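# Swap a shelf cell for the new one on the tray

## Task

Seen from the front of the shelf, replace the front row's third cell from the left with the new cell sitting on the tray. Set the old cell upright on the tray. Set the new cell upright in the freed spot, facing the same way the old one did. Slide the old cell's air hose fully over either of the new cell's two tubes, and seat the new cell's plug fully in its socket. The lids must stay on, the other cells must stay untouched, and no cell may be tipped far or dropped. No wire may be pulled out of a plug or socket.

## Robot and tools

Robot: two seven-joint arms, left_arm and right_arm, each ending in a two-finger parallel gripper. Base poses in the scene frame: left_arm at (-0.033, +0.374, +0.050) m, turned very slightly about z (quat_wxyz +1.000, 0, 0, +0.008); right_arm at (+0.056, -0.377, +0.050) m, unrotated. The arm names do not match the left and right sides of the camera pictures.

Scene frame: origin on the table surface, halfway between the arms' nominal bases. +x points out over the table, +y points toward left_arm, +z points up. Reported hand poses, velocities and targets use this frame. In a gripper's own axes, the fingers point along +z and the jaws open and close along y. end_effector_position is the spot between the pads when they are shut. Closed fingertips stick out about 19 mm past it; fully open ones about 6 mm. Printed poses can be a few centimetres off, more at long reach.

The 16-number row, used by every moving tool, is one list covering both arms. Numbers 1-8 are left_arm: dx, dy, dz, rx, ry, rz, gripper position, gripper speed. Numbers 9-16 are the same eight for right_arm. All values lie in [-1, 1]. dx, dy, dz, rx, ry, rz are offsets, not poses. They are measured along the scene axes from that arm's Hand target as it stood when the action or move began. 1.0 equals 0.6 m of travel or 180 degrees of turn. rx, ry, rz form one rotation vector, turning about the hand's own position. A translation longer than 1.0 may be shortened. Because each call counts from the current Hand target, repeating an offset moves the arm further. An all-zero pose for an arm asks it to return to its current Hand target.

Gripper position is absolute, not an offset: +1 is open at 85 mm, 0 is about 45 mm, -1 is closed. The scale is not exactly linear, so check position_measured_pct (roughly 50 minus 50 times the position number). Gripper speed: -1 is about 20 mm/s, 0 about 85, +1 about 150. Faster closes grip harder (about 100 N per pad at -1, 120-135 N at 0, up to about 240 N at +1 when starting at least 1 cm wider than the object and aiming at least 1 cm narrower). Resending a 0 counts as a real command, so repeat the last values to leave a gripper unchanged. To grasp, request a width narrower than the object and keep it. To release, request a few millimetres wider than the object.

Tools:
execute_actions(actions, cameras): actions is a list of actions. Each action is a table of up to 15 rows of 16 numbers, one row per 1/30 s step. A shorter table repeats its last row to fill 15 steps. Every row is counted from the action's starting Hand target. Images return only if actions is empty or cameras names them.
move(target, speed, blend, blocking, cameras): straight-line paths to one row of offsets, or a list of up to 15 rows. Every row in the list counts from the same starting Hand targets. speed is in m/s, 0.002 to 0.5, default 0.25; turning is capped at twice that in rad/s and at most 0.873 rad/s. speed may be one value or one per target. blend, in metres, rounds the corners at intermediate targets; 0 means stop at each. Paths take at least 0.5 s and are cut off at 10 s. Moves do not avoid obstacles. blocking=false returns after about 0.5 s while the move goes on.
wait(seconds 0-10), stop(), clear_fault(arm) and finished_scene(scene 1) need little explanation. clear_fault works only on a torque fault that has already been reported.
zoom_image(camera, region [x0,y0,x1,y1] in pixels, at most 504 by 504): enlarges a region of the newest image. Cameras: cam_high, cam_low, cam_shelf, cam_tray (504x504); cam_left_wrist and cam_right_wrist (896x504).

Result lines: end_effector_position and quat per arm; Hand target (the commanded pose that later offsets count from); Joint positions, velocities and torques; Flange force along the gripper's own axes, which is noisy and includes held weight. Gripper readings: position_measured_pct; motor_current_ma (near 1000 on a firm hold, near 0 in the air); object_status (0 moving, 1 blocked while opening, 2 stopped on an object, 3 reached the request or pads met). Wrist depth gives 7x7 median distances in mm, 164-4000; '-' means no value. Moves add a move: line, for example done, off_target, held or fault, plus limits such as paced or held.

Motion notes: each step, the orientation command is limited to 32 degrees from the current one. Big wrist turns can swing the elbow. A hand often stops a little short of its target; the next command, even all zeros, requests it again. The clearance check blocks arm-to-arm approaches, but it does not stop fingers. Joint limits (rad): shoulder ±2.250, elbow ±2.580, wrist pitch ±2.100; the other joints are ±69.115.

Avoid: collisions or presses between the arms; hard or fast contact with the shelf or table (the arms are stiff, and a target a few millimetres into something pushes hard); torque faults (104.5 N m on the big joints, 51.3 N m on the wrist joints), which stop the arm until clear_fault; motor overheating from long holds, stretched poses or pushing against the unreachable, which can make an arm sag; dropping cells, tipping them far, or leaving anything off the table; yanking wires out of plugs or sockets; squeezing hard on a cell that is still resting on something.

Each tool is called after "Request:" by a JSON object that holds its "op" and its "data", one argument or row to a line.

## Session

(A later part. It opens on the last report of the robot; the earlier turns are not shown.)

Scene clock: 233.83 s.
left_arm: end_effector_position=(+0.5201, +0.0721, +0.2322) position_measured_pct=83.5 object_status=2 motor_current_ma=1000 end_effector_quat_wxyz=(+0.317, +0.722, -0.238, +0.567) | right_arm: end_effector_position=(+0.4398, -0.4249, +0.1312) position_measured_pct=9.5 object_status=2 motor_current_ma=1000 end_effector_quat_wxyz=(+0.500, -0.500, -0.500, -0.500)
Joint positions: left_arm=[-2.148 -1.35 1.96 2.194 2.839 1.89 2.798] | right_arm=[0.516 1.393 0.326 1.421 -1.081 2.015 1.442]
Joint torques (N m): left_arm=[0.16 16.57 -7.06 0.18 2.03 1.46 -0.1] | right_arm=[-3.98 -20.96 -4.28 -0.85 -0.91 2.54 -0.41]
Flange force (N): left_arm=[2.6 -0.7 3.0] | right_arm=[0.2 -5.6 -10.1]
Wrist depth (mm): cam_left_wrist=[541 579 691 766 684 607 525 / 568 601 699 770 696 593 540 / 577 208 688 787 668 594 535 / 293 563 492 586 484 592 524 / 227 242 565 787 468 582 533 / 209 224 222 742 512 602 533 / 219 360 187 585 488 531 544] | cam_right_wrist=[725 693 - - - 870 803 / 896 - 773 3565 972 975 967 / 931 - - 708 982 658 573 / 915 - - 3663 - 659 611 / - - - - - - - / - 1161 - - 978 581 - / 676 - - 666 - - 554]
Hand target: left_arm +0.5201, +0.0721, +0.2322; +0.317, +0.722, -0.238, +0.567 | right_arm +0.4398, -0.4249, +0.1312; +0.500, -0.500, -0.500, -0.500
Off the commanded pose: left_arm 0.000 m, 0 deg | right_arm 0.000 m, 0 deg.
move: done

Request:
{"op": "execute_actions", "data": {
  "actions": [
    [[0,0,0,0,0,0,-0.85,-1,0,0,0,0,0,0,1,-1]],
    [[0,0,0,0,0,0,-0.85,-1,0,0,0,0,0,0,1,-1]]
  ]
}}

Request:
{"op": "move", "data": {
  "target": [0,0,0,0,0,0,-0.85,-1,0,-0.06,0,0,0,0,1,-1],
  "speed": 0.04,
  "cameras": ["cam_right_wrist"]
}}

Request:
{"op": "move", "data": {
  "target": [0,0,0,0,0,0,-0.85,-1,0,-0.2,0.12,0,0,0,1,-1],
  "speed": 0.1,
  "cameras": ["cam_right_wrist","cam_high","cam_tray","cam_low"]
}}

Scene clock: 235.60 s.
left_arm: end_effector_position=(+0.5201, +0.0721, +0.2322) position_measured_pct=83.5 object_status=2 motor_current_ma=1000 end_effector_quat_wxyz=(+0.317, +0.722, -0.238, +0.567) | right_arm: end_effector_position=(+0.4398, -0.4249, +0.1312) position_measured_pct=0.0 object_status=3 motor_current_ma=0 end_effector_quat_wxyz=(+0.500, -0.500, -0.500, -0.500)
Joint positions: left_arm=[-2.148 -1.35 1.96 2.194 2.839 1.89 2.798] | right_arm=[0.516 1.394 0.326 1.421 -1.081 2.015 1.442]
Joint torques (N m): left_arm=[0.13 16.57 -7.12 0.15 2.03 1.46 -0.11] | right_arm=[-0.75 -22.18 -2.57 -1.7 -0.6 2.97 -0.01]
Wrist depth (mm): cam_left_wrist=[538 578 687 771 685 604 525 / 572 601 699 766 698 591 543 / 572 209 688 780 665 593 534 / 292 563 492 586 486 591 522 / 227 242 566 779 464 581 533 / 209 224 222 742 514 604 531 / 219 360 187 588 488 532 545] | cam_right_wrist=[725 689 - - - 862 863 / 894 - 3546 3603 978 976 965 / 916 - - 708 981 655 551 / 922 - - - - 725 581 / - - - - - - - / - 1165 - - 897 591 - / 679 - - 662 - - 557]
Hand target: left_arm +0.5201, +0.0721, +0.2322; +0.317, +0.722, -0.238, +0.567 | right_arm +0.4398, -0.4249, +0.1312; +0.500, -0.500, -0.500, -0.500
Off the commanded pose: left_arm 0.000 m, 0 deg | right_arm 0.000 m, 0 deg.
Step readings (end_effector_position of left_arm | right_arm):
0: (+0.5201, +0.0721, +0.2322) | (+0.4398, -0.4249, +0.1312)
1: (+0.5201, +0.0721, +0.2322) | (+0.4398, -0.4249, +0.1312)
2: (+0.5201, +0.0721, +0.2322) | (+0.4398, -0.4249, +0.1312)
4: (+0.5201, +0.0721, +0.2322) | (+0.4398, -0.4248, +0.1312)
8: (+0.5201, +0.0721, +0.2322) | (+0.4398, -0.4248, +0.1311)
15: (+0.5201, +0.0721, +0.2322) | (+0.4398, -0.4248, +0.1311)
16: (+0.5201, +0.0721, +0.2322) | (+0.4398, -0.4248, +0.1311)
17: (+0.5201, +0.0721, +0.2322) | (+0.4398, -0.4248, +0.1311)
19: (+0.5201, +0.0721, +0.2322) | (+0.4398, -0.4248, +0.1311)
23: (+0.5201, +0.0721, +0.2322) | (+0.4398, -0.4249, +0.1311)
30: (+0.5201, +0.0721, +0.2322) | (+0.4398, -0.4249, +0.1311)

Scene clock: 236.80 s.
left_arm: end_effector_position=(+0.5201, +0.0721, +0.2322) position_measured_pct=83.5 object_status=2 motor_current_ma=1000 end_effector_quat_wxyz=(+0.317, +0.722, -0.238, +0.567) | right_arm: end_effector_position=(+0.4398, -0.4609, +0.1312) position_measured_pct=0.0 object_status=3 motor_current_ma=0 end_effector_quat_wxyz=(+0.500, -0.500, -0.500, -0.500)
Joint positions: left_arm=[-2.148 -1.35 1.96 2.194 2.839 1.89 2.798] | right_arm=[0.57 1.419 0.342 1.316 -1.065 2.074 1.397]
Joint torques (N m): left_arm=[0.12 16.56 -7.07 0.15 2.01 1.45 -0.09] | right_arm=[-0.7 -22.76 -2.4 -2.29 -0.73 2.93 -0.02]
Flange force (N): left_arm=[2.6 -0.6 3.0] | right_arm=[-0.9 -3.6 -1.7]
Wrist depth (mm): cam_left_wrist=[538 580 686 767 684 605 525 / 572 603 695 767 700 594 542 / 574 208 686 783 668 592 532 / 293 562 492 586 489 592 526 / 227 243 564 782 465 584 531 / 209 224 222 745 513 602 534 / 220 360 187 587 486 532 547] | cam_right_wrist=[759 668 - - - 862 - / 935 - 805 799 1014 1008 - / 954 - 845 686 1022 868 - / 942 - - 3684 175 825 596 / - - - - - - - / 940 - - - - 588 587 / 727 721 666 665 604 539 555]
Hand target: left_arm +0.5201, +0.0721, +0.2322; +0.317, +0.722, -0.238, +0.567 | right_arm +0.4398, -0.4609, +0.1312; +0.500, -0.500, -0.500, -0.500
Off the commanded pose: left_arm 0.000 m, 0 deg | right_arm 0.000 m, 0 deg.
move: done
Images, in order (width x height): cam_right_wrist 896x504.

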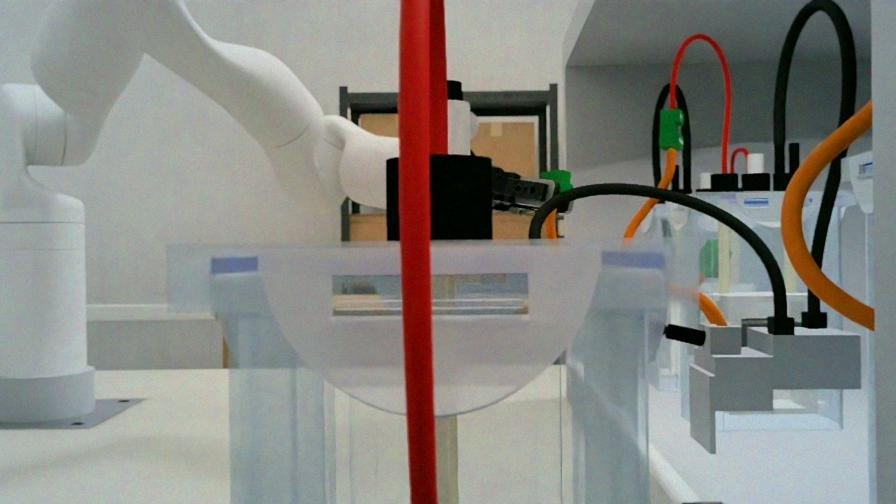

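Scene clock: 238.77 s.
left_arm: end_effector_position=(+0.5201, +0.0721, +0.2322) position_measured_pct=83.5 object_status=2 motor_current_ma=1000 end_effector_quat_wxyz=(+0.317, +0.722, -0.238, +0.567) | right_arm: end_effector_position=(+0.4398, -0.5809, +0.2032) position_measured_pct=0.0 object_status=3 motor_current_ma=0 end_effector_quat_wxyz=(+0.500, -0.500, -0.500, -0.500)
Joint positions: left_arm=[-2.148 -1.35 1.96 2.194 2.839 1.89 2.798] | right_arm=[0.982 1.38 -0.226 0.943 -0.732 2.098 0.873]
Joint torques (N m): left_arm=[0.19 16.57 -7.11 0.17 2.01 1.46 -0.08] | right_arm=[-0.75 -24.84 -6.02 -4.63 -1.85 2.29 0]
Flange force (N): left_arm=[2.5 -0.8 3.0] | right_arm=[-2.2 -3.4 0.1]
Wrist depth (mm): cam_left_wrist=[536 581 686 772 684 604 525 / 574 604 701 766 701 596 542 / 576 209 689 784 670 591 533 / 292 565 492 583 486 591 523 / 227 243 564 785 467 579 532 / 209 224 221 740 514 601 531 / 219 360 187 587 489 532 546] | cam_right_wrist=[- 733 - - - 524 310 / - 727 - - 1133 331 309 / 1075 886 975 3900 1128 332 310 / 1092 - 988 861 1124 332 309 / 1068 - 2798 2798 1133 419 310 / 1066 1432 1423 1384 758 414 310 / 1041 1073 270 269 267 712 310]
Hand target: left_arm +0.5201, +0.0721, +0.2322; +0.317, +0.722, -0.238, +0.567 | right_arm +0.4398, -0.5809, +0.2032; +0.500, -0.500, -0.500, -0.500
Off the commanded pose: left_arm 0.000 m, 0 deg | right_arm 0.000 m, 0 deg.
joint sent to its limit (right arm) — joint 6 (wrist pitch), upper limit. The joint targets still meet the commanded pose.
move: done
Images, in order (width x height): cam_high 504x504, cam_low 504x504, cam_tray 504x504, cam_right_wrist 896x504.

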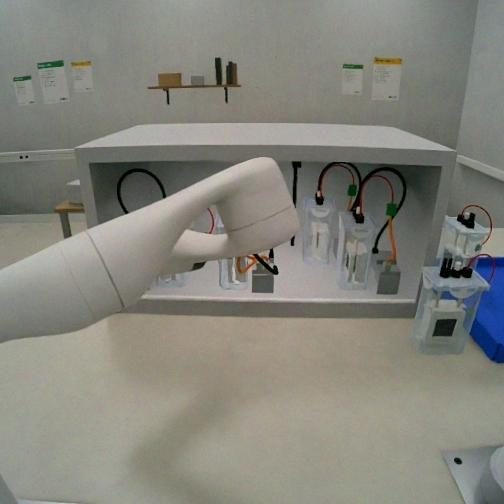

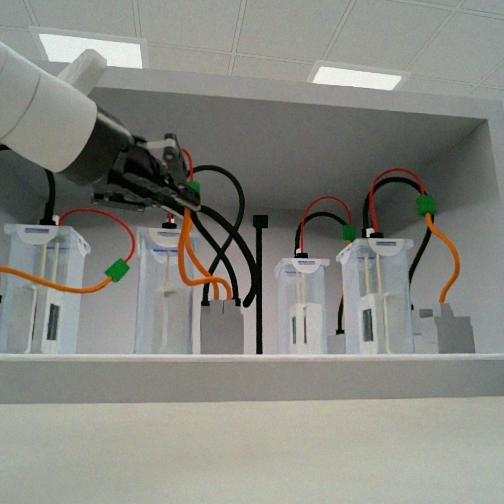

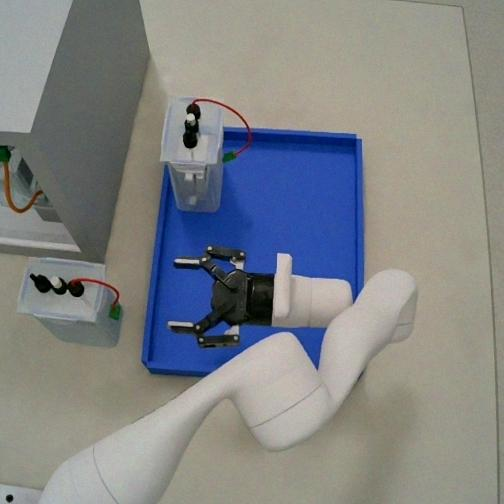

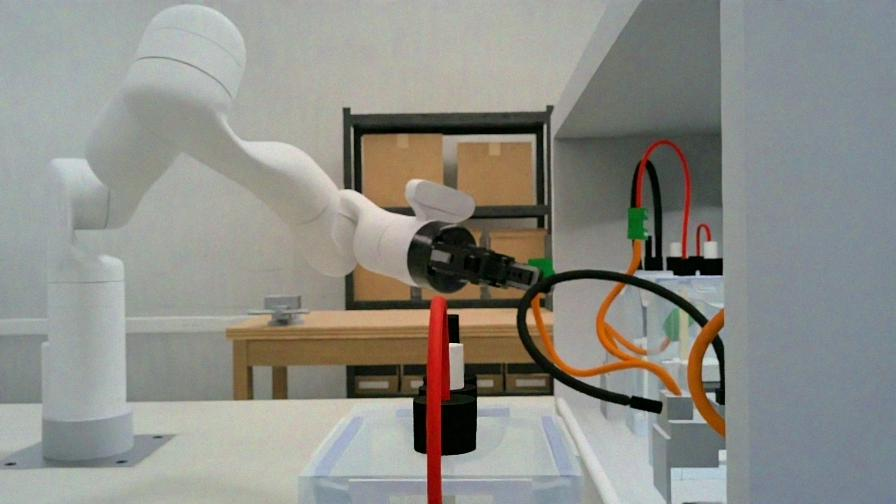

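Request:
{"op": "move", "data": {
  "target": [0.0333,0.0667,-0.01,0,0,0,-0.85,-1,0,0,0.15,0,0,0,1,-1],
  "speed": 0.05,
  "cameras": ["cam_left_wrist","cam_low","cam_shelf"]
}}

Scene clock: 241.97 s.
left_arm: end_effector_position=(+0.5400, +0.1121, +0.2262) position_measured_pct=83.5 object_status=2 motor_current_ma=1000 end_effector_quat_wxyz=(+0.317, +0.722, -0.238, +0.567) | right_arm: end_effector_position=(+0.4398, -0.5809, +0.2932) position_measured_pct=0.0 object_status=3 motor_current_ma=0 end_effector_quat_wxyz=(+0.500, -0.500, -0.500, -0.500)
Joint positions: left_arm=[-2.268 -1.383 1.946 2.147 2.807 1.968 2.798] | right_arm=[1.051 1.232 -0.386 1.009 -0.721 2.098 0.707]
Joint torques (N m): left_arm=[0.15 16.97 -7.1 0.39 1.97 1.45 -0.09] | right_arm=[-0.73 -24.37 -6.86 -5.1 -2.14 1.93 0.02]
Flange force (N): left_arm=[2.5 -1.4 3.2] | right_arm=[-2.7 -2.9 0.2]
Wrist depth (mm): cam_left_wrist=[530 568 530 723 733 646 561 / 538 567 686 522 733 645 572 / 543 564 660 224 716 595 580 / 272 245 - 517 714 503 572 / 220 232 258 620 741 474 582 / 202 210 240 222 566 579 581 / 309 305 377 576 182 533 568] | cam_right_wrist=[- - - - - 382 310 / - - - - - 381 311 / - 779 3725 3725 1130 499 310 / - 895 964 3684 1137 332 310 / 1092 - 1051 923 1133 333 310 / 1064 - 3684 3855 990 745 311 / 1073 1323 1399 1393 1069 737 311]
Hand target: left_arm +0.5401, +0.1121, +0.2262; +0.317, +0.722, -0.238, +0.567 | right_arm +0.4398, -0.5809, +0.2932; +0.500, -0.500, -0.500, -0.500
Off the commanded pose: left_arm 0.000 m, 0 deg | right_arm 0.000 m, 0 deg.
joint sent to its limit (right arm) — joint 6 (wrist pitch), upper limit. The joint targets still meet the commanded pose.
move: done
Images, in order (width x height): cam_low 504x504, cam_shelf 504x504, cam_left_wrist 896x504.

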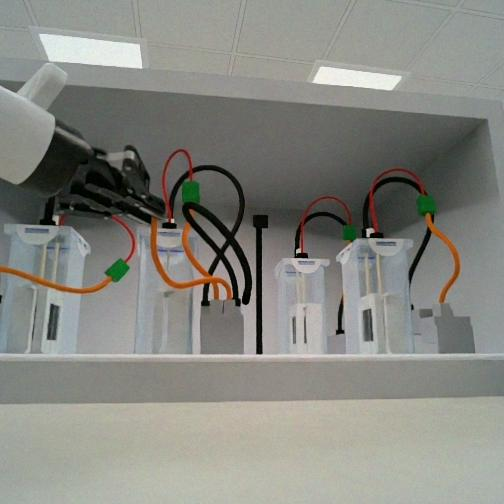

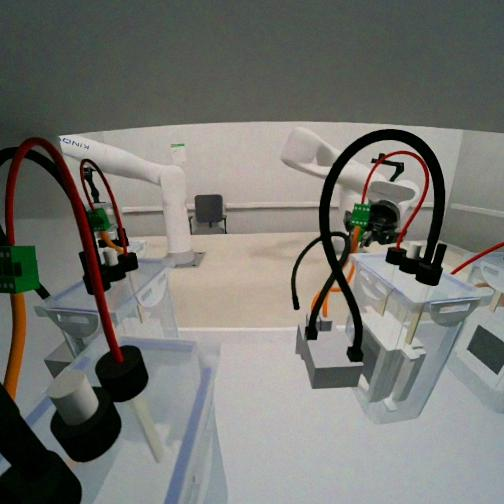

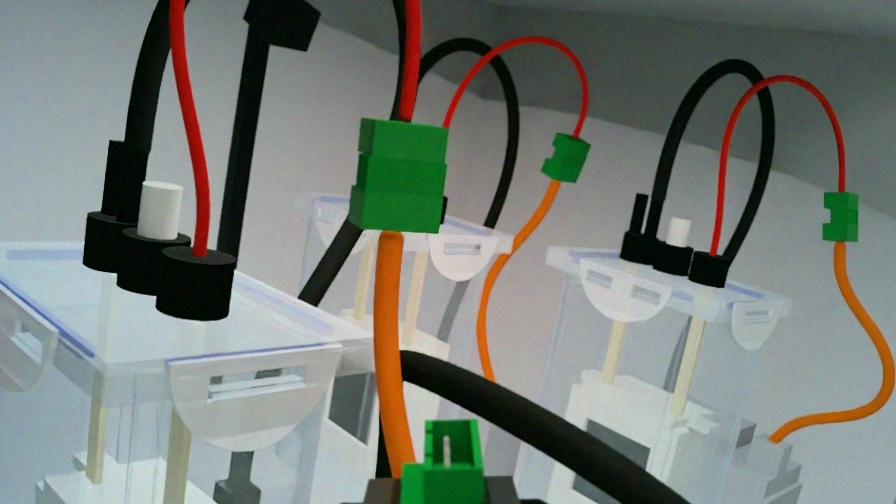

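Request:
{"op": "move", "data": {
  "target": [
    [0,0,0,0,0,0,-0.85,-1,0.03,-0.05,0.15,0,0,-0.25,1,-1],
    [0,0,0,0,0,0,-0.85,-1,0.15,-0.25,0.18,0,0,-0.5,1,-1]
  ],
  "speed": 0.2,
  "blend": 0.03,
  "cameras": ["cam_tray","cam_high"]
}}

Request:
{"op": "move", "data": {
  "target": [
    [0,0,0,0,0,0,-0.85,-1,-0.02,0.05,0,0,0,-0.1667,1,-1],
    [0,0,0,0,0,0,-0.85,-1,-0.12,0.22,0.0,0,0,-0.3333,1,-1]
  ],
  "speed": 0.2,
  "blend": 0.03,
  "cameras": ["cam_tray","cam_high"]
}}

Scene clock: 247.83 s.
left_arm: end_effector_position=(+0.5400, +0.1121, +0.2262) position_measured_pct=83.5 object_status=2 motor_current_ma=1000 end_effector_quat_wxyz=(+0.317, +0.722, -0.238, +0.567) | right_arm: end_effector_position=(+0.5298, -0.7309, +0.4012) position_measured_pct=0.0 object_status=3 motor_current_ma=0 end_effector_quat_wxyz=(+0.000, +0.707, +0.000, +0.707)
Joint positions: left_arm=[-2.268 -1.383 1.946 2.147 2.807 1.968 2.798] | right_arm=[1.352 0.64 -0.384 2.031 -1.968 1.143 1.214]
Joint torques (N m): left_arm=[0.12 16.94 -7.1 0.45 1.94 1.43 -0.1] | right_arm=[-0.73 -17.42 -6.52 -6.28 -1.21 2.78 -0.02]
Flange force (N): left_arm=[2.5 -1.4 3.4] | right_arm=[-3.6 2.2 -3.9]
Wrist depth (mm): cam_left_wrist=[527 570 531 723 734 649 560 / 536 568 689 522 729 650 568 / 540 565 661 223 716 595 578 / 273 245 - 518 711 503 572 / 219 232 257 619 748 474 577 / 202 211 241 222 567 580 579 / 309 305 375 572 182 533 568] | cam_right_wrist=[3349 3332 3400 3315 3315 3383 3282 / 3418 3349 3332 3332 3471 3332 3332 / 3400 3315 3299 3366 3282 3383 3471 / 3315 3383 3282 3383 3400 3366 3266 / 646 3332 3366 3435 3366 3282 3315 / 609 2652 3332 3315 3349 3435 3383 / 642 2360 2420 3332 3471 3349 3332]
Hand target: left_arm +0.5400, +0.1121, +0.2262; +0.317, +0.722, -0.238, +0.567 | right_arm +0.5298, -0.7309, +0.4012; +0.000, +0.707, +0.000, +0.707
Off the commanded pose: left_arm 0.000 m, 0 deg | right_arm 0.000 m, 0 deg.
move: done
Images, in order (width x height): cam_high 504x504, cam_tray 504x504.

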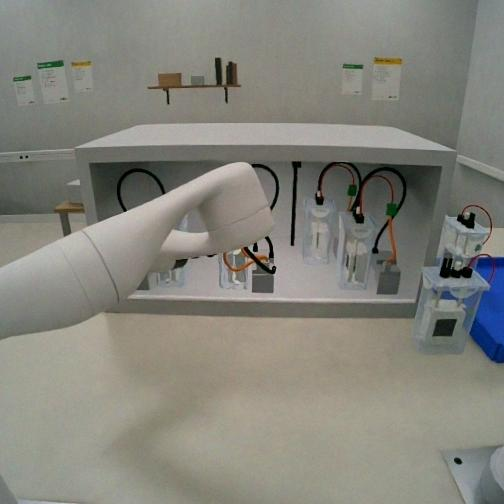

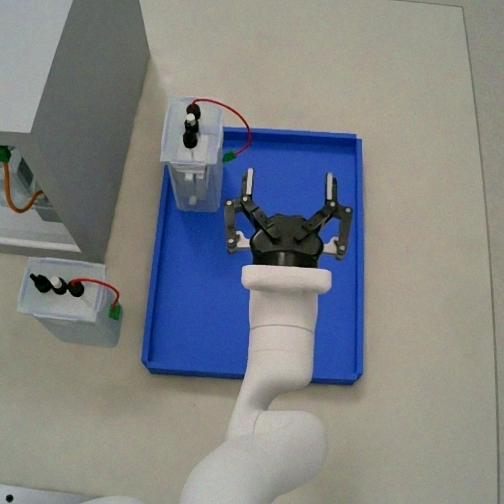

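Scene clock: 250.87 s.
left_arm: end_effector_position=(+0.5400, +0.1121, +0.2262) position_measured_pct=83.5 object_status=2 motor_current_ma=1000 end_effector_quat_wxyz=(+0.317, +0.722, -0.238, +0.567) | right_arm: end_effector_position=(+0.4578, -0.5989, +0.4012) position_measured_pct=0.0 object_status=3 motor_current_ma=0 end_effector_quat_wxyz=(+0.354, +0.612, -0.354, +0.612)
Joint positions: left_arm=[-2.268 -1.383 1.946 2.147 2.807 1.968 2.798] | right_arm=[0.278 0.565 -0.747 2.462 -4.479 1.894 1.879]
Joint torques (N m): left_arm=[0.11 16.95 -7.11 0.43 1.95 1.44 -0.09] | right_arm=[-0.66 -13.93 -4.06 -2.92 0.51 2.81 -0.01]
Flange force (N): left_arm=[2.5 -1.4 3.3] | right_arm=[-7.1 0.9 7.3]
Wrist depth (mm): cam_left_wrist=[527 570 532 725 729 648 560 / 537 565 684 525 729 649 570 / 542 563 662 224 716 596 585 / 273 245 - 518 708 504 570 / 220 232 258 621 744 473 582 / 202 211 240 222 564 577 579 / 309 303 378 575 182 532 569] | cam_right_wrist=[2798 2438 2271 2059 1916 1736 1617 / 2798 2521 2271 2053 1889 1749 1594 / 2774 2493 2302 2066 1905 1745 1605 / 2798 2483 2271 2072 1905 1763 1629 / 2809 2531 2232 2046 1868 1749 1617 / 2763 2540 2263 2105 1900 1773 1629 / 2798 2521 2232 2034 1868 1763 1598]
Hand target: left_arm +0.5400, +0.1121, +0.2262; +0.317, +0.722, -0.238, +0.567 | right_arm +0.4578, -0.5989, +0.4012; +0.354, +0.612, -0.354, +0.612
Off the commanded pose: left_arm 0.000 m, 0 deg | right_arm 0.000 m, 0 deg.
move: done
Images, in order (width x height): cam_high 504x504, cam_tray 504x504.

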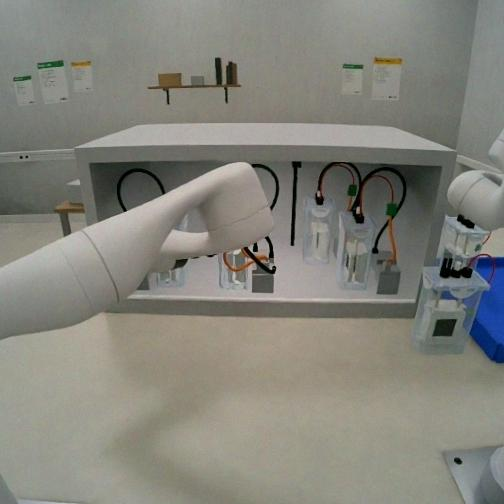

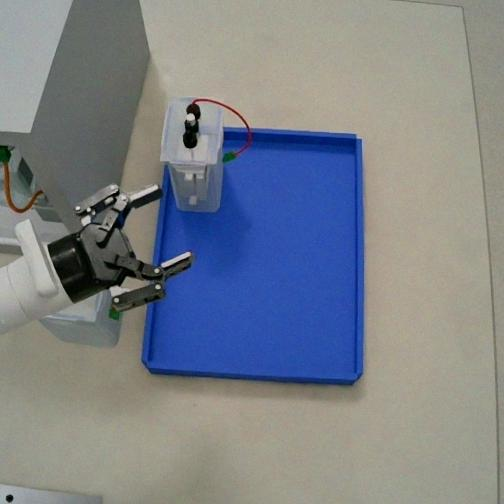

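Request:
{"op": "move", "data": {
  "target": [
    [0,0,0,0,0,0,-0.85,-1,-0.03,0.2,0,0,0,-0.1667,1,-1],
    [0,0,0,0,0,0,-0.85,-1,-0.03,0.58,0.0,0,0,-0.1667,1,-1]
  ],
  "speed": 0.15,
  "blend": 0.03,
  "cameras": ["cam_high","cam_right_wrist"]
}}

Scene clock: 254.87 s.
left_arm: end_effector_position=(+0.5400, +0.1121, +0.2262) position_measured_pct=83.5 object_status=2 motor_current_ma=1000 end_effector_quat_wxyz=(+0.317, +0.722, -0.238, +0.567) | right_arm: end_effector_position=(+0.4398, -0.2509, +0.4012) position_measured_pct=0.0 object_status=3 motor_current_ma=0 end_effector_quat_wxyz=(+0.500, +0.500, -0.500, +0.500)
Joint positions: left_arm=[-2.268 -1.383 1.946 2.147 2.807 1.968 2.798] | right_arm=[-1.05 0.932 0.307 1.325 -5.467 2.098 2.379]
Joint torques (N m): left_arm=[0.09 16.96 -7.09 0.43 1.95 1.43 -0.09] | right_arm=[-0.73 -21.32 0.31 -5.23 1.45 2.04 -0.01]
Flange force (N): left_arm=[2.5 -1.3 3.4] | right_arm=[-0.8 -2.5 1.2]
Wrist depth (mm): cam_left_wrist=[524 572 532 723 736 645 562 / 538 566 683 525 733 645 570 / 543 565 662 224 718 594 580 / 273 245 - 518 716 504 571 / 220 232 258 620 747 472 580 / 203 211 241 222 567 576 580 / 308 304 375 570 182 533 568] | cam_right_wrist=[2146 2098 2132 2146 2139 2139 2174 / 2132 2132 2098 2160 2118 2105 2132 / 2132 2132 2125 2092 2139 2112 2153 / 2181 2146 2153 2139 2139 2125 2174 / 275 2118 2181 2125 2139 2146 2132 / 256 2139 2132 2112 2132 2146 2153 / 284 2078 2118 2105 2146 2112 2139]
Hand target: left_arm +0.5400, +0.1121, +0.2262; +0.317, +0.722, -0.238, +0.567 | right_arm +0.4398, -0.2509, +0.4012; +0.500, +0.500, -0.500, +0.500
Off the commanded pose: left_arm 0.000 m, 0 deg | right_arm 0.000 m, 0 deg.
joint sent to its limit (right arm) — joint 6 (wrist pitch), upper limit. The joint targets still meet the commanded pose.
move: done
Images, in order (width x height): cam_high 504x504, cam_right_wrist 896x504.

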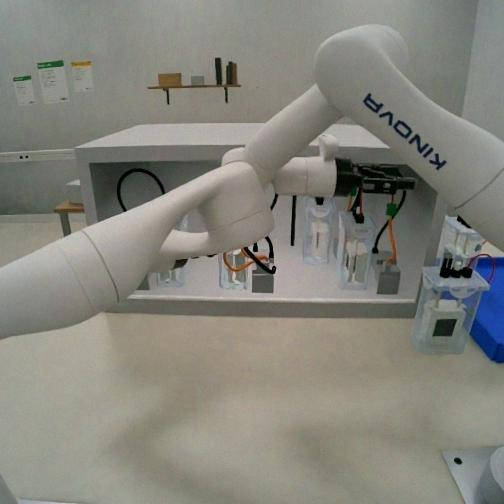

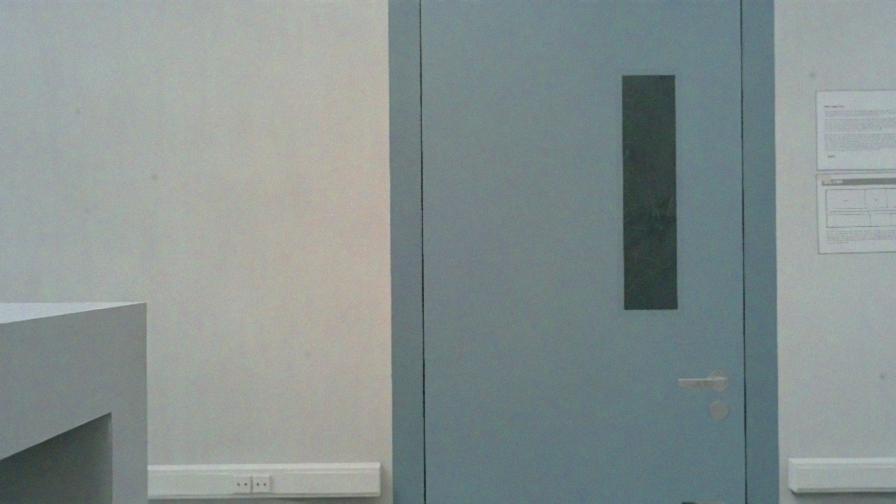

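Request:
{"op": "move", "data": {
  "target": [
    [0,0,0,0,0,0,-0.85,-1,0,-0.04,0,0,0,0,1,-1],
    [0,0,0,0,0,0,-0.85,-1,0,-0.04,-0.36,0,0,0,1,-1]
  ],
  "speed": 0.1,
  "blend": 0.02,
  "cameras": ["cam_high","cam_right_wrist","cam_low"]
}}

Scene clock: 257.87 s.
left_arm: end_effector_position=(+0.5400, +0.1121, +0.2262) position_measured_pct=83.5 object_status=2 motor_current_ma=1000 end_effector_quat_wxyz=(+0.317, +0.722, -0.238, +0.567) | right_arm: end_effector_position=(+0.4398, -0.2749, +0.1852) position_measured_pct=0.0 object_status=3 motor_current_ma=0 end_effector_quat_wxyz=(+0.500, +0.500, -0.500, +0.500)
Joint positions: left_arm=[-2.268 -1.383 1.946 2.147 2.807 1.968 2.798] | right_arm=[-0.996 1.299 0.245 1.333 -5.634 1.851 2.068]
Joint torques (N m): left_arm=[0.09 16.96 -7.11 0.45 1.97 1.44 -0.1] | right_arm=[-0.7 -22.15 0.71 -2.5 1.01 2.62 -0.02]
Flange force (N): left_arm=[2.5 -1.4 3.4] | right_arm=[-0.8 -2.8 2.1]
Wrist depth (mm): cam_left_wrist=[530 570 532 724 733 647 559 / 537 565 686 526 735 646 572 / 540 565 662 223 717 593 579 / 273 245 - 519 717 506 570 / 220 232 258 621 744 474 578 / 202 210 240 222 567 582 581 / 308 305 376 574 182 531 568] | cam_right_wrist=[260 2118 2146 2125 2085 2139 2139 / 260 2132 2118 2125 2098 2112 2125 / 260 2132 2105 2092 2085 2125 2085 / 260 2092 2132 2098 2118 2160 2118 / 260 2105 2105 2105 2105 2112 2132 / 260 2112 2098 254 338 2098 2098 / 260 2125 220 219 217 2092 929]
Hand target: left_arm +0.5400, +0.1121, +0.2262; +0.317, +0.722, -0.238, +0.567 | right_arm +0.4398, -0.2749, +0.1852; +0.500, +0.500, -0.500, +0.500
Off the commanded pose: left_arm 0.000 m, 0 deg | right_arm 0.000 m, 0 deg.
move: done; blend cut to 0.012 m at target 1
Images, in order (width x height): cam_high 504x504, cam_low 504x504, cam_right_wrist 896x504.

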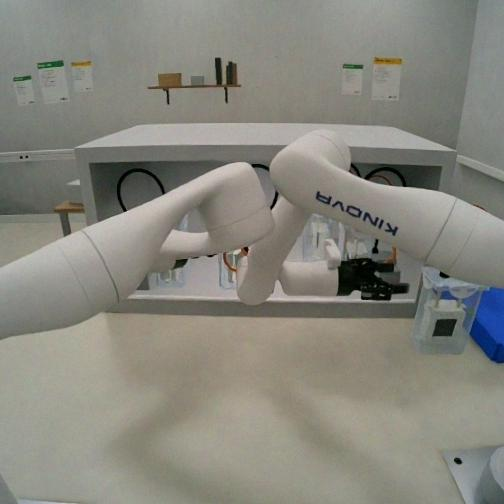

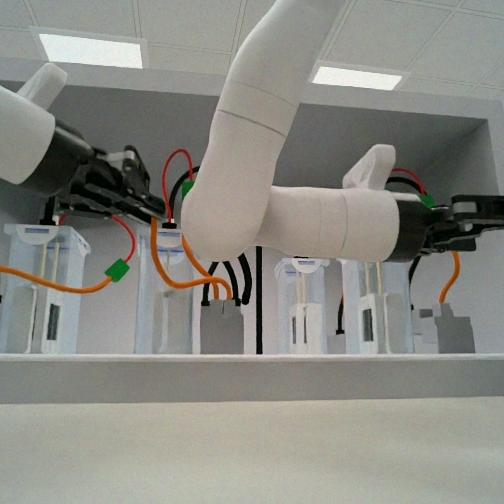

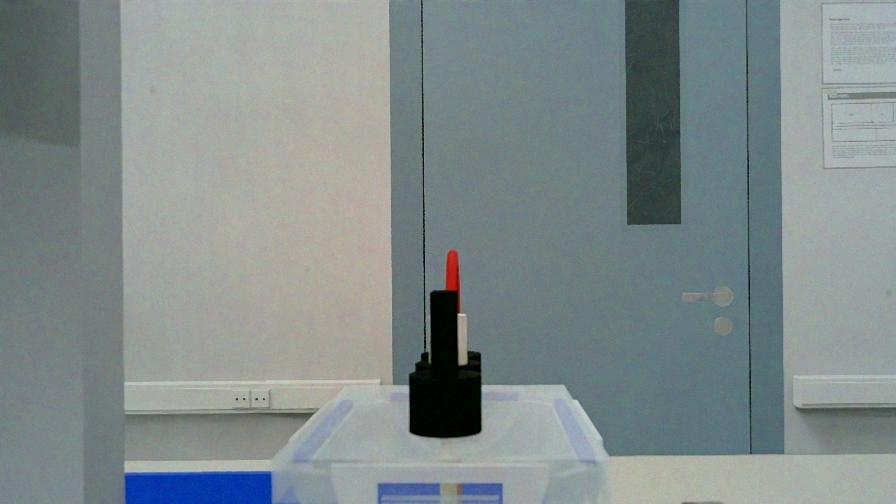

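Request:
{"op": "move", "data": {
  "target": [
    [0,0,0,0,0,0,-0.85,-1,0.003,0.0,-0.09,0,0,0,1,-1],
    [0,0,0,0,0,0,-0.85,-1,0.003,-0.1,-0.09,0,0,0,1,-1]
  ],
  "speed": 0.06,
  "cameras": ["cam_right_wrist","cam_high"]
}}

Scene clock: 272.70 s.
left_arm: end_effector_position=(+0.5400, +0.1121, +0.2262) position_measured_pct=83.5 object_status=2 motor_current_ma=1000 end_effector_quat_wxyz=(+0.317, +0.722, -0.238, +0.567) | right_arm: end_effector_position=(+0.4416, -0.3349, +0.1312) position_measured_pct=0.0 object_status=3 motor_current_ma=0 end_effector_quat_wxyz=(+0.500, +0.500, -0.500, +0.500)
Joint positions: left_arm=[-2.268 -1.383 1.946 2.147 2.807 1.968 2.798] | right_arm=[-0.935 1.377 0.25 1.431 -5.619 1.685 1.971]
Joint torques (N m): left_arm=[0.11 16.95 -7.1 0.44 1.97 1.45 -0.11] | right_arm=[-0.75 -21.29 0.96 -0.96 0.81 2.71 -0.03]
Flange force (N): left_arm=[2.5 -1.4 3.4] | right_arm=[-1.2 -3.5 2.4]
Wrist depth (mm): cam_left_wrist=[528 568 532 723 732 647 562 / 536 565 687 525 731 647 571 / 540 562 660 224 718 594 580 / 273 245 - 520 713 503 572 / 220 232 257 621 745 473 577 / 202 211 240 222 567 580 581 / 309 304 377 574 183 535 570] | cam_right_wrist=[- 2015 2078 2034 2085 2021 2098 / - 2078 2078 2053 2053 2028 2046 / - 2034 2053 2034 2046 2040 2066 / - 2072 2059 2053 2053 2028 2066 / - - 2078 - 2028 - 2066 / - 2059 - 2028 - 2046 2009 / 224 663 657 612 672 720 721]
Hand target: left_arm +0.5400, +0.1121, +0.2262; +0.317, +0.722, -0.238, +0.567 | right_arm +0.4416, -0.3349, +0.1312; +0.500, +0.500, -0.500, +0.500
Off the commanded pose: left_arm 0.000 m, 0 deg | right_arm 0.000 m, 0 deg.
move: done
Images, in order (width x height): cam_high 504x504, cam_right_wrist 896x504.

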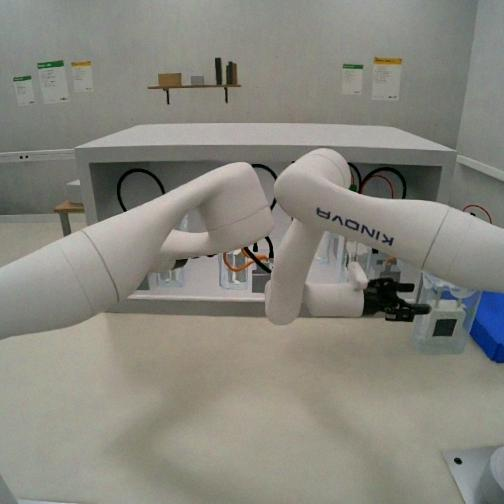

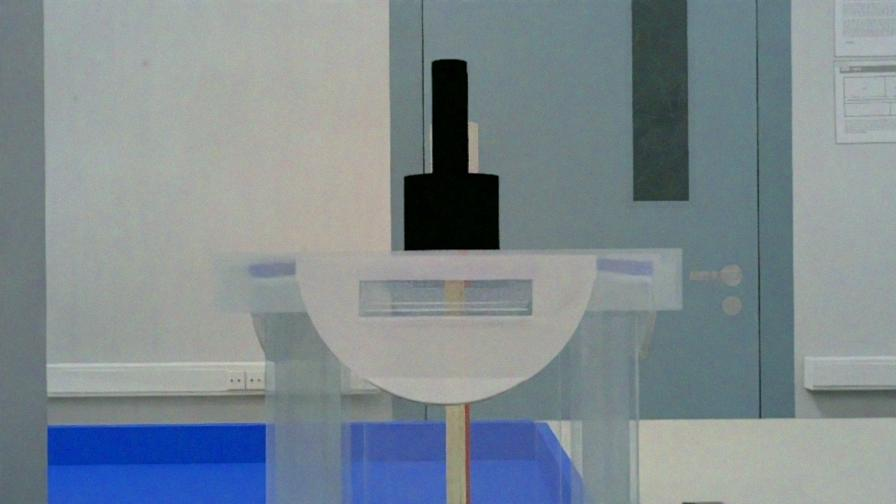

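Request:
{"op": "move", "data": {
  "target": [0,0,0,0,0,0,-0.85,-1,-0.0022,-0.06,0,0,0,0,1,-1],
  "speed": 0.03,
  "cameras": ["cam_right_wrist"]
}}

Request:
{"op": "move", "data": {
  "target": [0,0,0,0,0,0,-0.85,-1,0,-0.033,0,0,0,0,1,-1],
  "speed": 0.03,
  "cameras": ["cam_tray"]
}}

Scene clock: 274.70 s.
left_arm: end_effector_position=(+0.5400, +0.1121, +0.2262) position_measured_pct=83.5 object_status=2 motor_current_ma=1000 end_effector_quat_wxyz=(+0.317, +0.722, -0.238, +0.567) | right_arm: end_effector_position=(+0.4403, -0.3709, +0.1312) position_measured_pct=0.0 object_status=3 motor_current_ma=0 end_effector_quat_wxyz=(+0.500, +0.500, -0.500, +0.500)
Joint positions: left_arm=[-2.268 -1.383 1.946 2.147 2.807 1.968 2.798] | right_arm=[-0.903 1.362 0.264 1.527 -5.59 1.6 1.933]
Joint torques (N m): left_arm=[0.11 16.95 -7.11 0.41 1.96 1.43 -0.09] | right_arm=[-0.75 -20.55 1.15 -0.46 0.7 2.8 -0.03]
Flange force (N): left_arm=[2.5 -1.3 3.3] | right_arm=[-1.0 -3.1 3.3]
Wrist depth (mm): cam_left_wrist=[529 569 530 721 729 647 556 / 537 567 687 524 731 647 569 / 540 562 662 224 715 597 580 / 272 244 - 518 714 504 572 / 220 232 258 623 742 473 580 / 202 210 240 222 564 579 579 / 309 304 377 571 182 532 570] | cam_right_wrist=[2009 2003 2053 1979 2028 2028 2015 / 2034 2021 2021 2034 2003 2003 2009 / 2046 2015 2028 2021 1979 2028 2015 / 2009 1997 - 2021 - 2009 2003 / - - - - - - - / - 1962 - - - 1997 2034 / 638 611 - 607 - 672 719]
Hand target: left_arm +0.5400, +0.1121, +0.2262; +0.317, +0.722, -0.238, +0.567 | right_arm +0.4403, -0.3709, +0.1312; +0.500, +0.500, -0.500, +0.500
Off the commanded pose: left_arm 0.000 m, 0 deg | right_arm 0.000 m, 0 deg.
move: done
Images, in order (width x height): cam_right_wrist 896x504.

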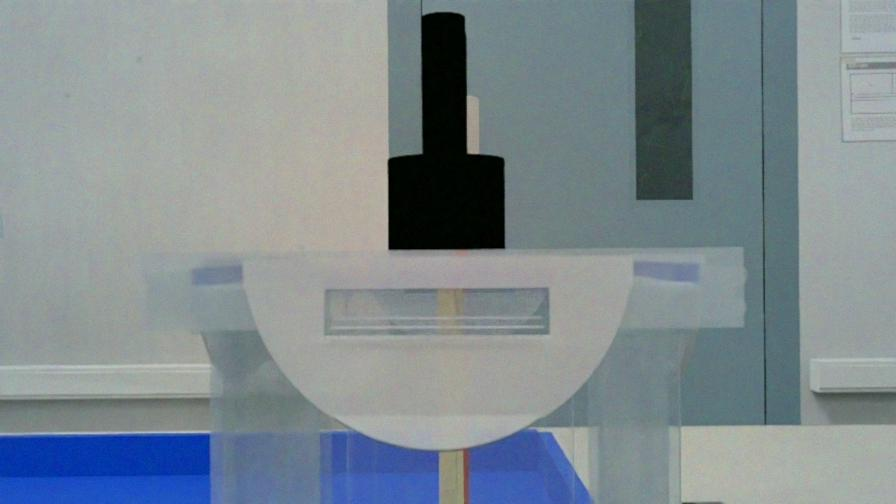

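Scene clock: 275.63 s.
left_arm: end_effector_position=(+0.5400, +0.1121, +0.2262) position_measured_pct=83.5 object_status=2 motor_current_ma=1000 end_effector_quat_wxyz=(+0.317, +0.722, -0.238, +0.567) | right_arm: end_effector_position=(+0.4403, -0.3907, +0.1312) position_measured_pct=0.0 object_status=3 motor_current_ma=0 end_effector_quat_wxyz=(+0.500, +0.500, -0.500, +0.500)
Joint positions: left_arm=[-2.268 -1.383 1.946 2.147 2.807 1.968 2.798] | right_arm=[-0.883 1.357 0.274 1.573 -5.57 1.556 1.914]
Joint torques (N m): left_arm=[0.13 16.96 -7.1 0.47 1.99 1.45 -0.08] | right_arm=[-0.76 -20.2 1.32 -0.13 0.66 2.78 0]
Flange force (N): left_arm=[2.5 -1.5 3.4] | right_arm=[-1.0 -3.0 3.4]
Wrist depth (mm): cam_left_wrist=[531 572 532 726 735 647 559 / 539 562 686 526 734 645 572 / 539 564 664 224 714 594 579 / 273 244 - 519 716 504 571 / 220 232 257 620 744 474 581 / 203 211 240 222 566 578 579 / 308 304 377 572 182 532 570] | cam_right_wrist=[2009 2015 1991 1967 1997 2003 2009 / 1979 2034 - 2021 1991 1979 1985 / 1991 2028 - 1997 - 1967 2009 / 1973 2028 - 1991 - 1973 2015 / - - - - - - - / - 1985 - - - 1979 - / 618 - - - - - 666]
Hand target: left_arm +0.5400, +0.1121, +0.2262; +0.317, +0.722, -0.238, +0.567 | right_arm +0.4403, -0.3907, +0.1312; +0.500, +0.500, -0.500, +0.500
Off the commanded pose: left_arm 0.000 m, 0 deg | right_arm 0.000 m, 0 deg.
move: done
Images, in order (width x height): cam_tray 504x504.

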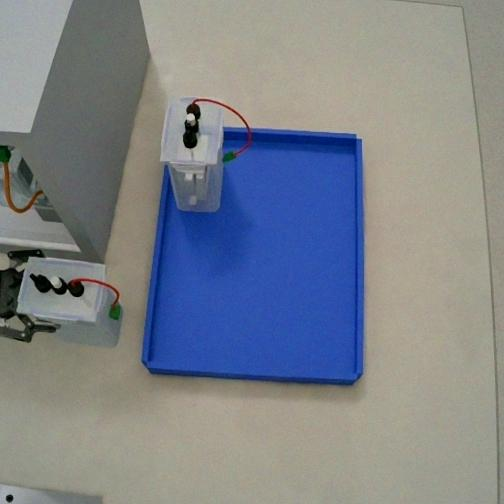

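Request:
{"op": "execute_actions", "data": {
  "actions": [
    [[0,0,0,0,0,0,-0.85,-1,0,0,0,0,0,0,0.7,-1]],
    [[0,0,0,0,0,0,-0.85,-1,0,0,0,0,0,0,0.7,-1]],
    [[0,0,0,0,0,0,-0.85,-1,0,0,0,0,0,0,0.7,-1]]
  ]
}}

Request:
{"op": "move", "data": {
  "target": [
    [0,0,0,0,0,0,-0.85,-1,0,0,0.02,0,0,0,0.7,-1],
    [0,0,0,0,0,0,-0.85,-1,0,0.05,0.16,0,0,0,0.7,-1]
  ],
  "speed": 0.06,
  "blend": 0.01,
  "cameras": ["cam_right_wrist","cam_tray"]
}}

Scene clock: 278.17 s.
left_arm: end_effector_position=(+0.5400, +0.1121, +0.2262) position_measured_pct=83.5 object_status=2 motor_current_ma=1000 end_effector_quat_wxyz=(+0.317, +0.722, -0.238, +0.567) | right_arm: end_effector_position=(+0.4403, -0.3907, +0.1312) position_measured_pct=9.5 object_status=2 motor_current_ma=1000 end_effector_quat_wxyz=(+0.500, +0.500, -0.500, +0.500)
Joint positions: left_arm=[-2.268 -1.383 1.946 2.147 2.807 1.968 2.798] | right_arm=[-0.883 1.357 0.274 1.573 -5.57 1.556 1.914]
Joint torques (N m): left_arm=[0.12 16.98 -7.1 0.43 1.96 1.45 -0.1] | right_arm=[2.08 -19.07 2.82 -0.23 1.93 1.48 -0.03]
Wrist depth (mm): cam_left_wrist=[530 569 533 722 729 646 562 / 534 564 687 525 729 644 569 / 539 562 661 224 713 597 579 / 272 244 - 517 713 503 571 / 219 233 258 621 742 476 579 / 203 211 240 222 566 579 580 / 308 304 376 571 182 533 570] | cam_right_wrist=[2015 2015 1985 1973 2009 1985 2009 / 1997 2040 - 2003 2028 2003 2009 / 1985 2021 - 1991 1979 2003 1997 / 1991 2046 - 1997 - 2021 2015 / - - - - - - - / - 2009 - - 1991 1991 - / 620 - - 568 - - 670]
Hand target: left_arm +0.5400, +0.1121, +0.2262; +0.317, +0.722, -0.238, +0.567 | right_arm +0.4403, -0.3907, +0.1312; +0.500, +0.500, -0.500, +0.500
Off the commanded pose: left_arm 0.000 m, 0 deg | right_arm 0.000 m, 0 deg.
Step readings (end_effector_position of left_arm | right_arm):
0: (+0.5400, +0.1121, +0.2262) | (+0.4403, -0.3907, +0.1312)
1: (+0.5400, +0.1121, +0.2262) | (+0.4403, -0.3907, +0.1312)
2: (+0.5400, +0.1121, +0.2262) | (+0.4403, -0.3907, +0.1312)
4: (+0.5400, +0.1121, +0.2262) | (+0.4403, -0.3907, +0.1312)
8: (+0.5400, +0.1121, +0.2262) | (+0.4403, -0.3907, +0.1312)
15: (+0.5400, +0.1121, +0.2262) | (+0.4403, -0.3907, +0.1312)
16: (+0.5400, +0.1121, +0.2262) | (+0.4403, -0.3907, +0.1312)
17: (+0.5400, +0.1121, +0.2262) | (+0.4403, -0.3907, +0.1312)
19: (+0.5400, +0.1121, +0.2262) | (+0.4403, -0.3907, +0.1312)
23: (+0.5400, +0.1121, +0.2262) | (+0.4403, -0.3907, +0.1312)
30: (+0.5400, +0.1121, +0.2262) | (+0.4403, -0.3907, +0.1312)
31: (+0.5400, +0.1121, +0.2262) | (+0.4403, -0.3907, +0.1312)
32: (+0.5400, +0.1121, +0.2262) | (+0.4403, -0.3907, +0.1312)
34: (+0.5400, +0.1121, +0.2262) | (+0.4403, -0.3907, +0.1312)
38: (+0.5400, +0.1121, +0.2262) | (+0.4403, -0.3907, +0.1312)
45: (+0.5400, +0.1121, +0.2262) | (+0.4403, -0.3907, +0.1312)

Scene clock: 280.17 s.
left_arm: end_effector_position=(+0.5400, +0.1121, +0.2262) position_measured_pct=83.5 object_status=2 motor_current_ma=1000 end_effector_quat_wxyz=(+0.317, +0.722, -0.238, +0.567) | right_arm: end_effector_position=(+0.4403, -0.3607, +0.2272) position_measured_pct=9.5 object_status=2 motor_current_ma=1000 end_effector_quat_wxyz=(+0.500, +0.500, -0.500, +0.500)
Joint positions: left_arm=[-2.268 -1.383 1.946 2.147 2.807 1.968 2.798] | right_arm=[-0.934 1.156 0.295 1.616 -5.555 1.676 2.027]
Joint torques (N m): left_arm=[0.13 16.93 -7.11 0.43 1.97 1.44 -0.09] | right_arm=[-0.79 -24.05 5.69 0.46 3.34 7.77 -0.01]
Flange force (N): left_arm=[2.5 -1.4 3.3] | right_arm=[-18.2 -3.2 3.0]
Wrist depth (mm): cam_left_wrist=[528 571 529 729 735 647 559 / 537 566 689 524 729 646 573 / 541 566 659 224 711 599 582 / 273 245 - 520 714 503 571 / 220 232 258 624 745 473 579 / 203 211 241 222 562 578 581 / 309 304 375 573 182 532 570] | cam_right_wrist=[- 2040 2040 2021 2053 2021 2021 / - 2021 - 1997 2009 2021 2028 / - 2040 - 2046 2015 2034 2046 / - 2066 - 1991 - 2015 2066 / - - - - - - - / - 2078 - - 2028 1985 - / - - - 2028 - - 2053]
Hand target: left_arm +0.5400, +0.1121, +0.2262; +0.317, +0.722, -0.238, +0.567 | right_arm +0.4403, -0.3607, +0.2272; +0.500, +0.500, -0.500, +0.500
Off the commanded pose: left_arm 0.000 m, 0 deg | right_arm 0.000 m, 0 deg.
move: done; blend cut to 0.006 m at target 1
Images, in order (width x height): cam_tray 504x504, cam_right_wrist 896x504.

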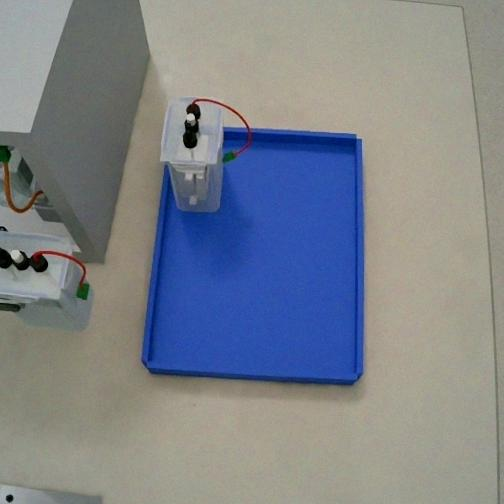

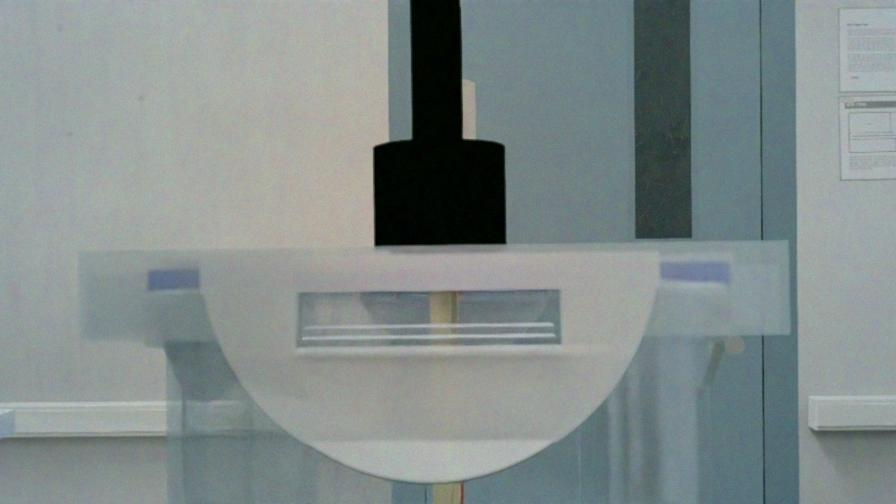

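Request:
{"op": "move", "data": {
  "target": [
    [0,0,0,0,0,0,-0.85,-1,0.033,0.03,0,0,0,0.15,0.7,-1],
    [0,0,0,0,0,0,-0.85,-1,0.033,0.25,0,0,0,0.32,0.7,-1],
    [0,0,0,0,0,0,-0.85,-1,0.041,0.368,-0.1,0,0,0.389,0.7,-1]
  ],
  "speed": 0.12,
  "blend": 0.03,
  "cameras": ["cam_high","cam_low","cam_right_wrist"]
}}

Scene clock: 286.03 s.
left_arm: end_effector_position=(+0.5400, +0.1121, +0.2262) position_measured_pct=83.5 object_status=2 motor_current_ma=1000 end_effector_quat_wxyz=(+0.317, +0.722, -0.238, +0.567) | right_arm: end_effector_position=(+0.4648, -0.1398, +0.1670) position_measured_pct=9.5 object_status=2 motor_current_ma=1000 end_effector_quat_wxyz=(+0.123, +0.696, -0.123, +0.696)
Joint positions: left_arm=[-2.268 -1.383 1.946 2.147 2.807 1.968 2.798] | right_arm=[-1.449 1.237 0.179 2.034 -4.863 1.384 1.475]
Joint torques (N m): left_arm=[0.14 16.98 -7.1 0.46 1.97 1.44 -0.09] | right_arm=[-0.83 -23.02 7.17 2.95 -1.1 8.57 0.02]
Flange force (N): left_arm=[2.5 -1.5 3.4] | right_arm=[-18.9 0.0 6.8]
Wrist depth (mm): cam_left_wrist=[530 571 530 722 731 646 560 / 535 568 688 523 729 648 570 / 540 565 660 224 711 595 582 / 273 244 - 519 720 502 587 / 220 232 257 622 742 473 579 / 202 211 241 222 567 578 352 / 309 304 376 574 182 532 577] | cam_right_wrist=[634 649 645 700 595 448 381 / 630 658 673 707 594 341 380 / 634 662 - - 596 448 394 / 634 645 - - - 450 382 / - - - - - - - / - 668 - - - 503 381 / 620 - - - - - 382]
Hand target: left_arm +0.5400, +0.1121, +0.2262; +0.317, +0.722, -0.238, +0.567 | right_arm +0.4649, -0.1399, +0.1672; +0.123, +0.696, -0.123, +0.696
Off the commanded pose: left_arm 0.000 m, 0 deg | right_arm 0.000 m, 0 deg.
move: done
Images, in order (width x height): cam_high 504x504, cam_low 504x504, cam_right_wrist 896x504.

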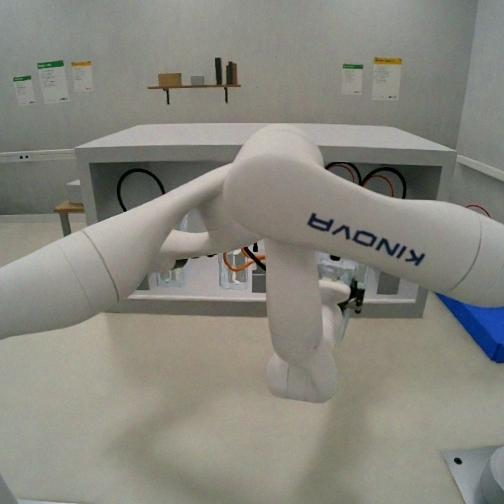

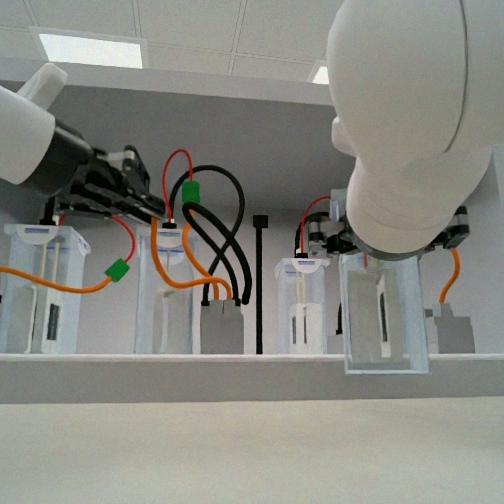

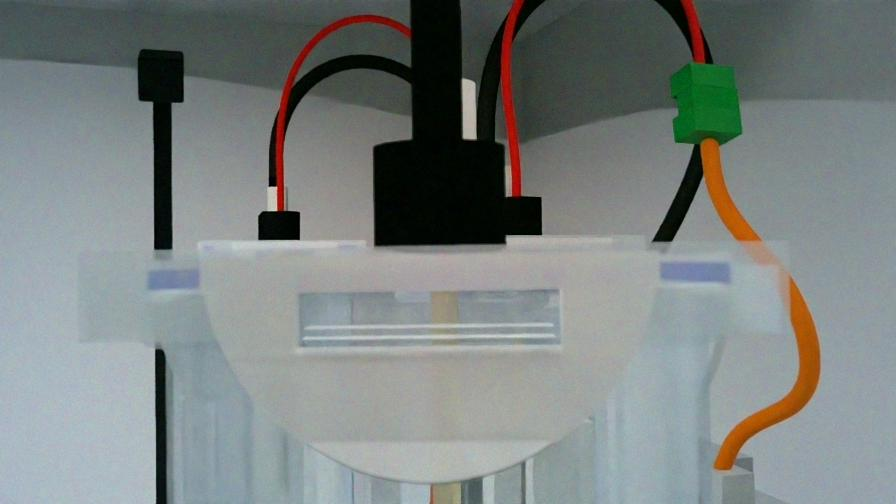

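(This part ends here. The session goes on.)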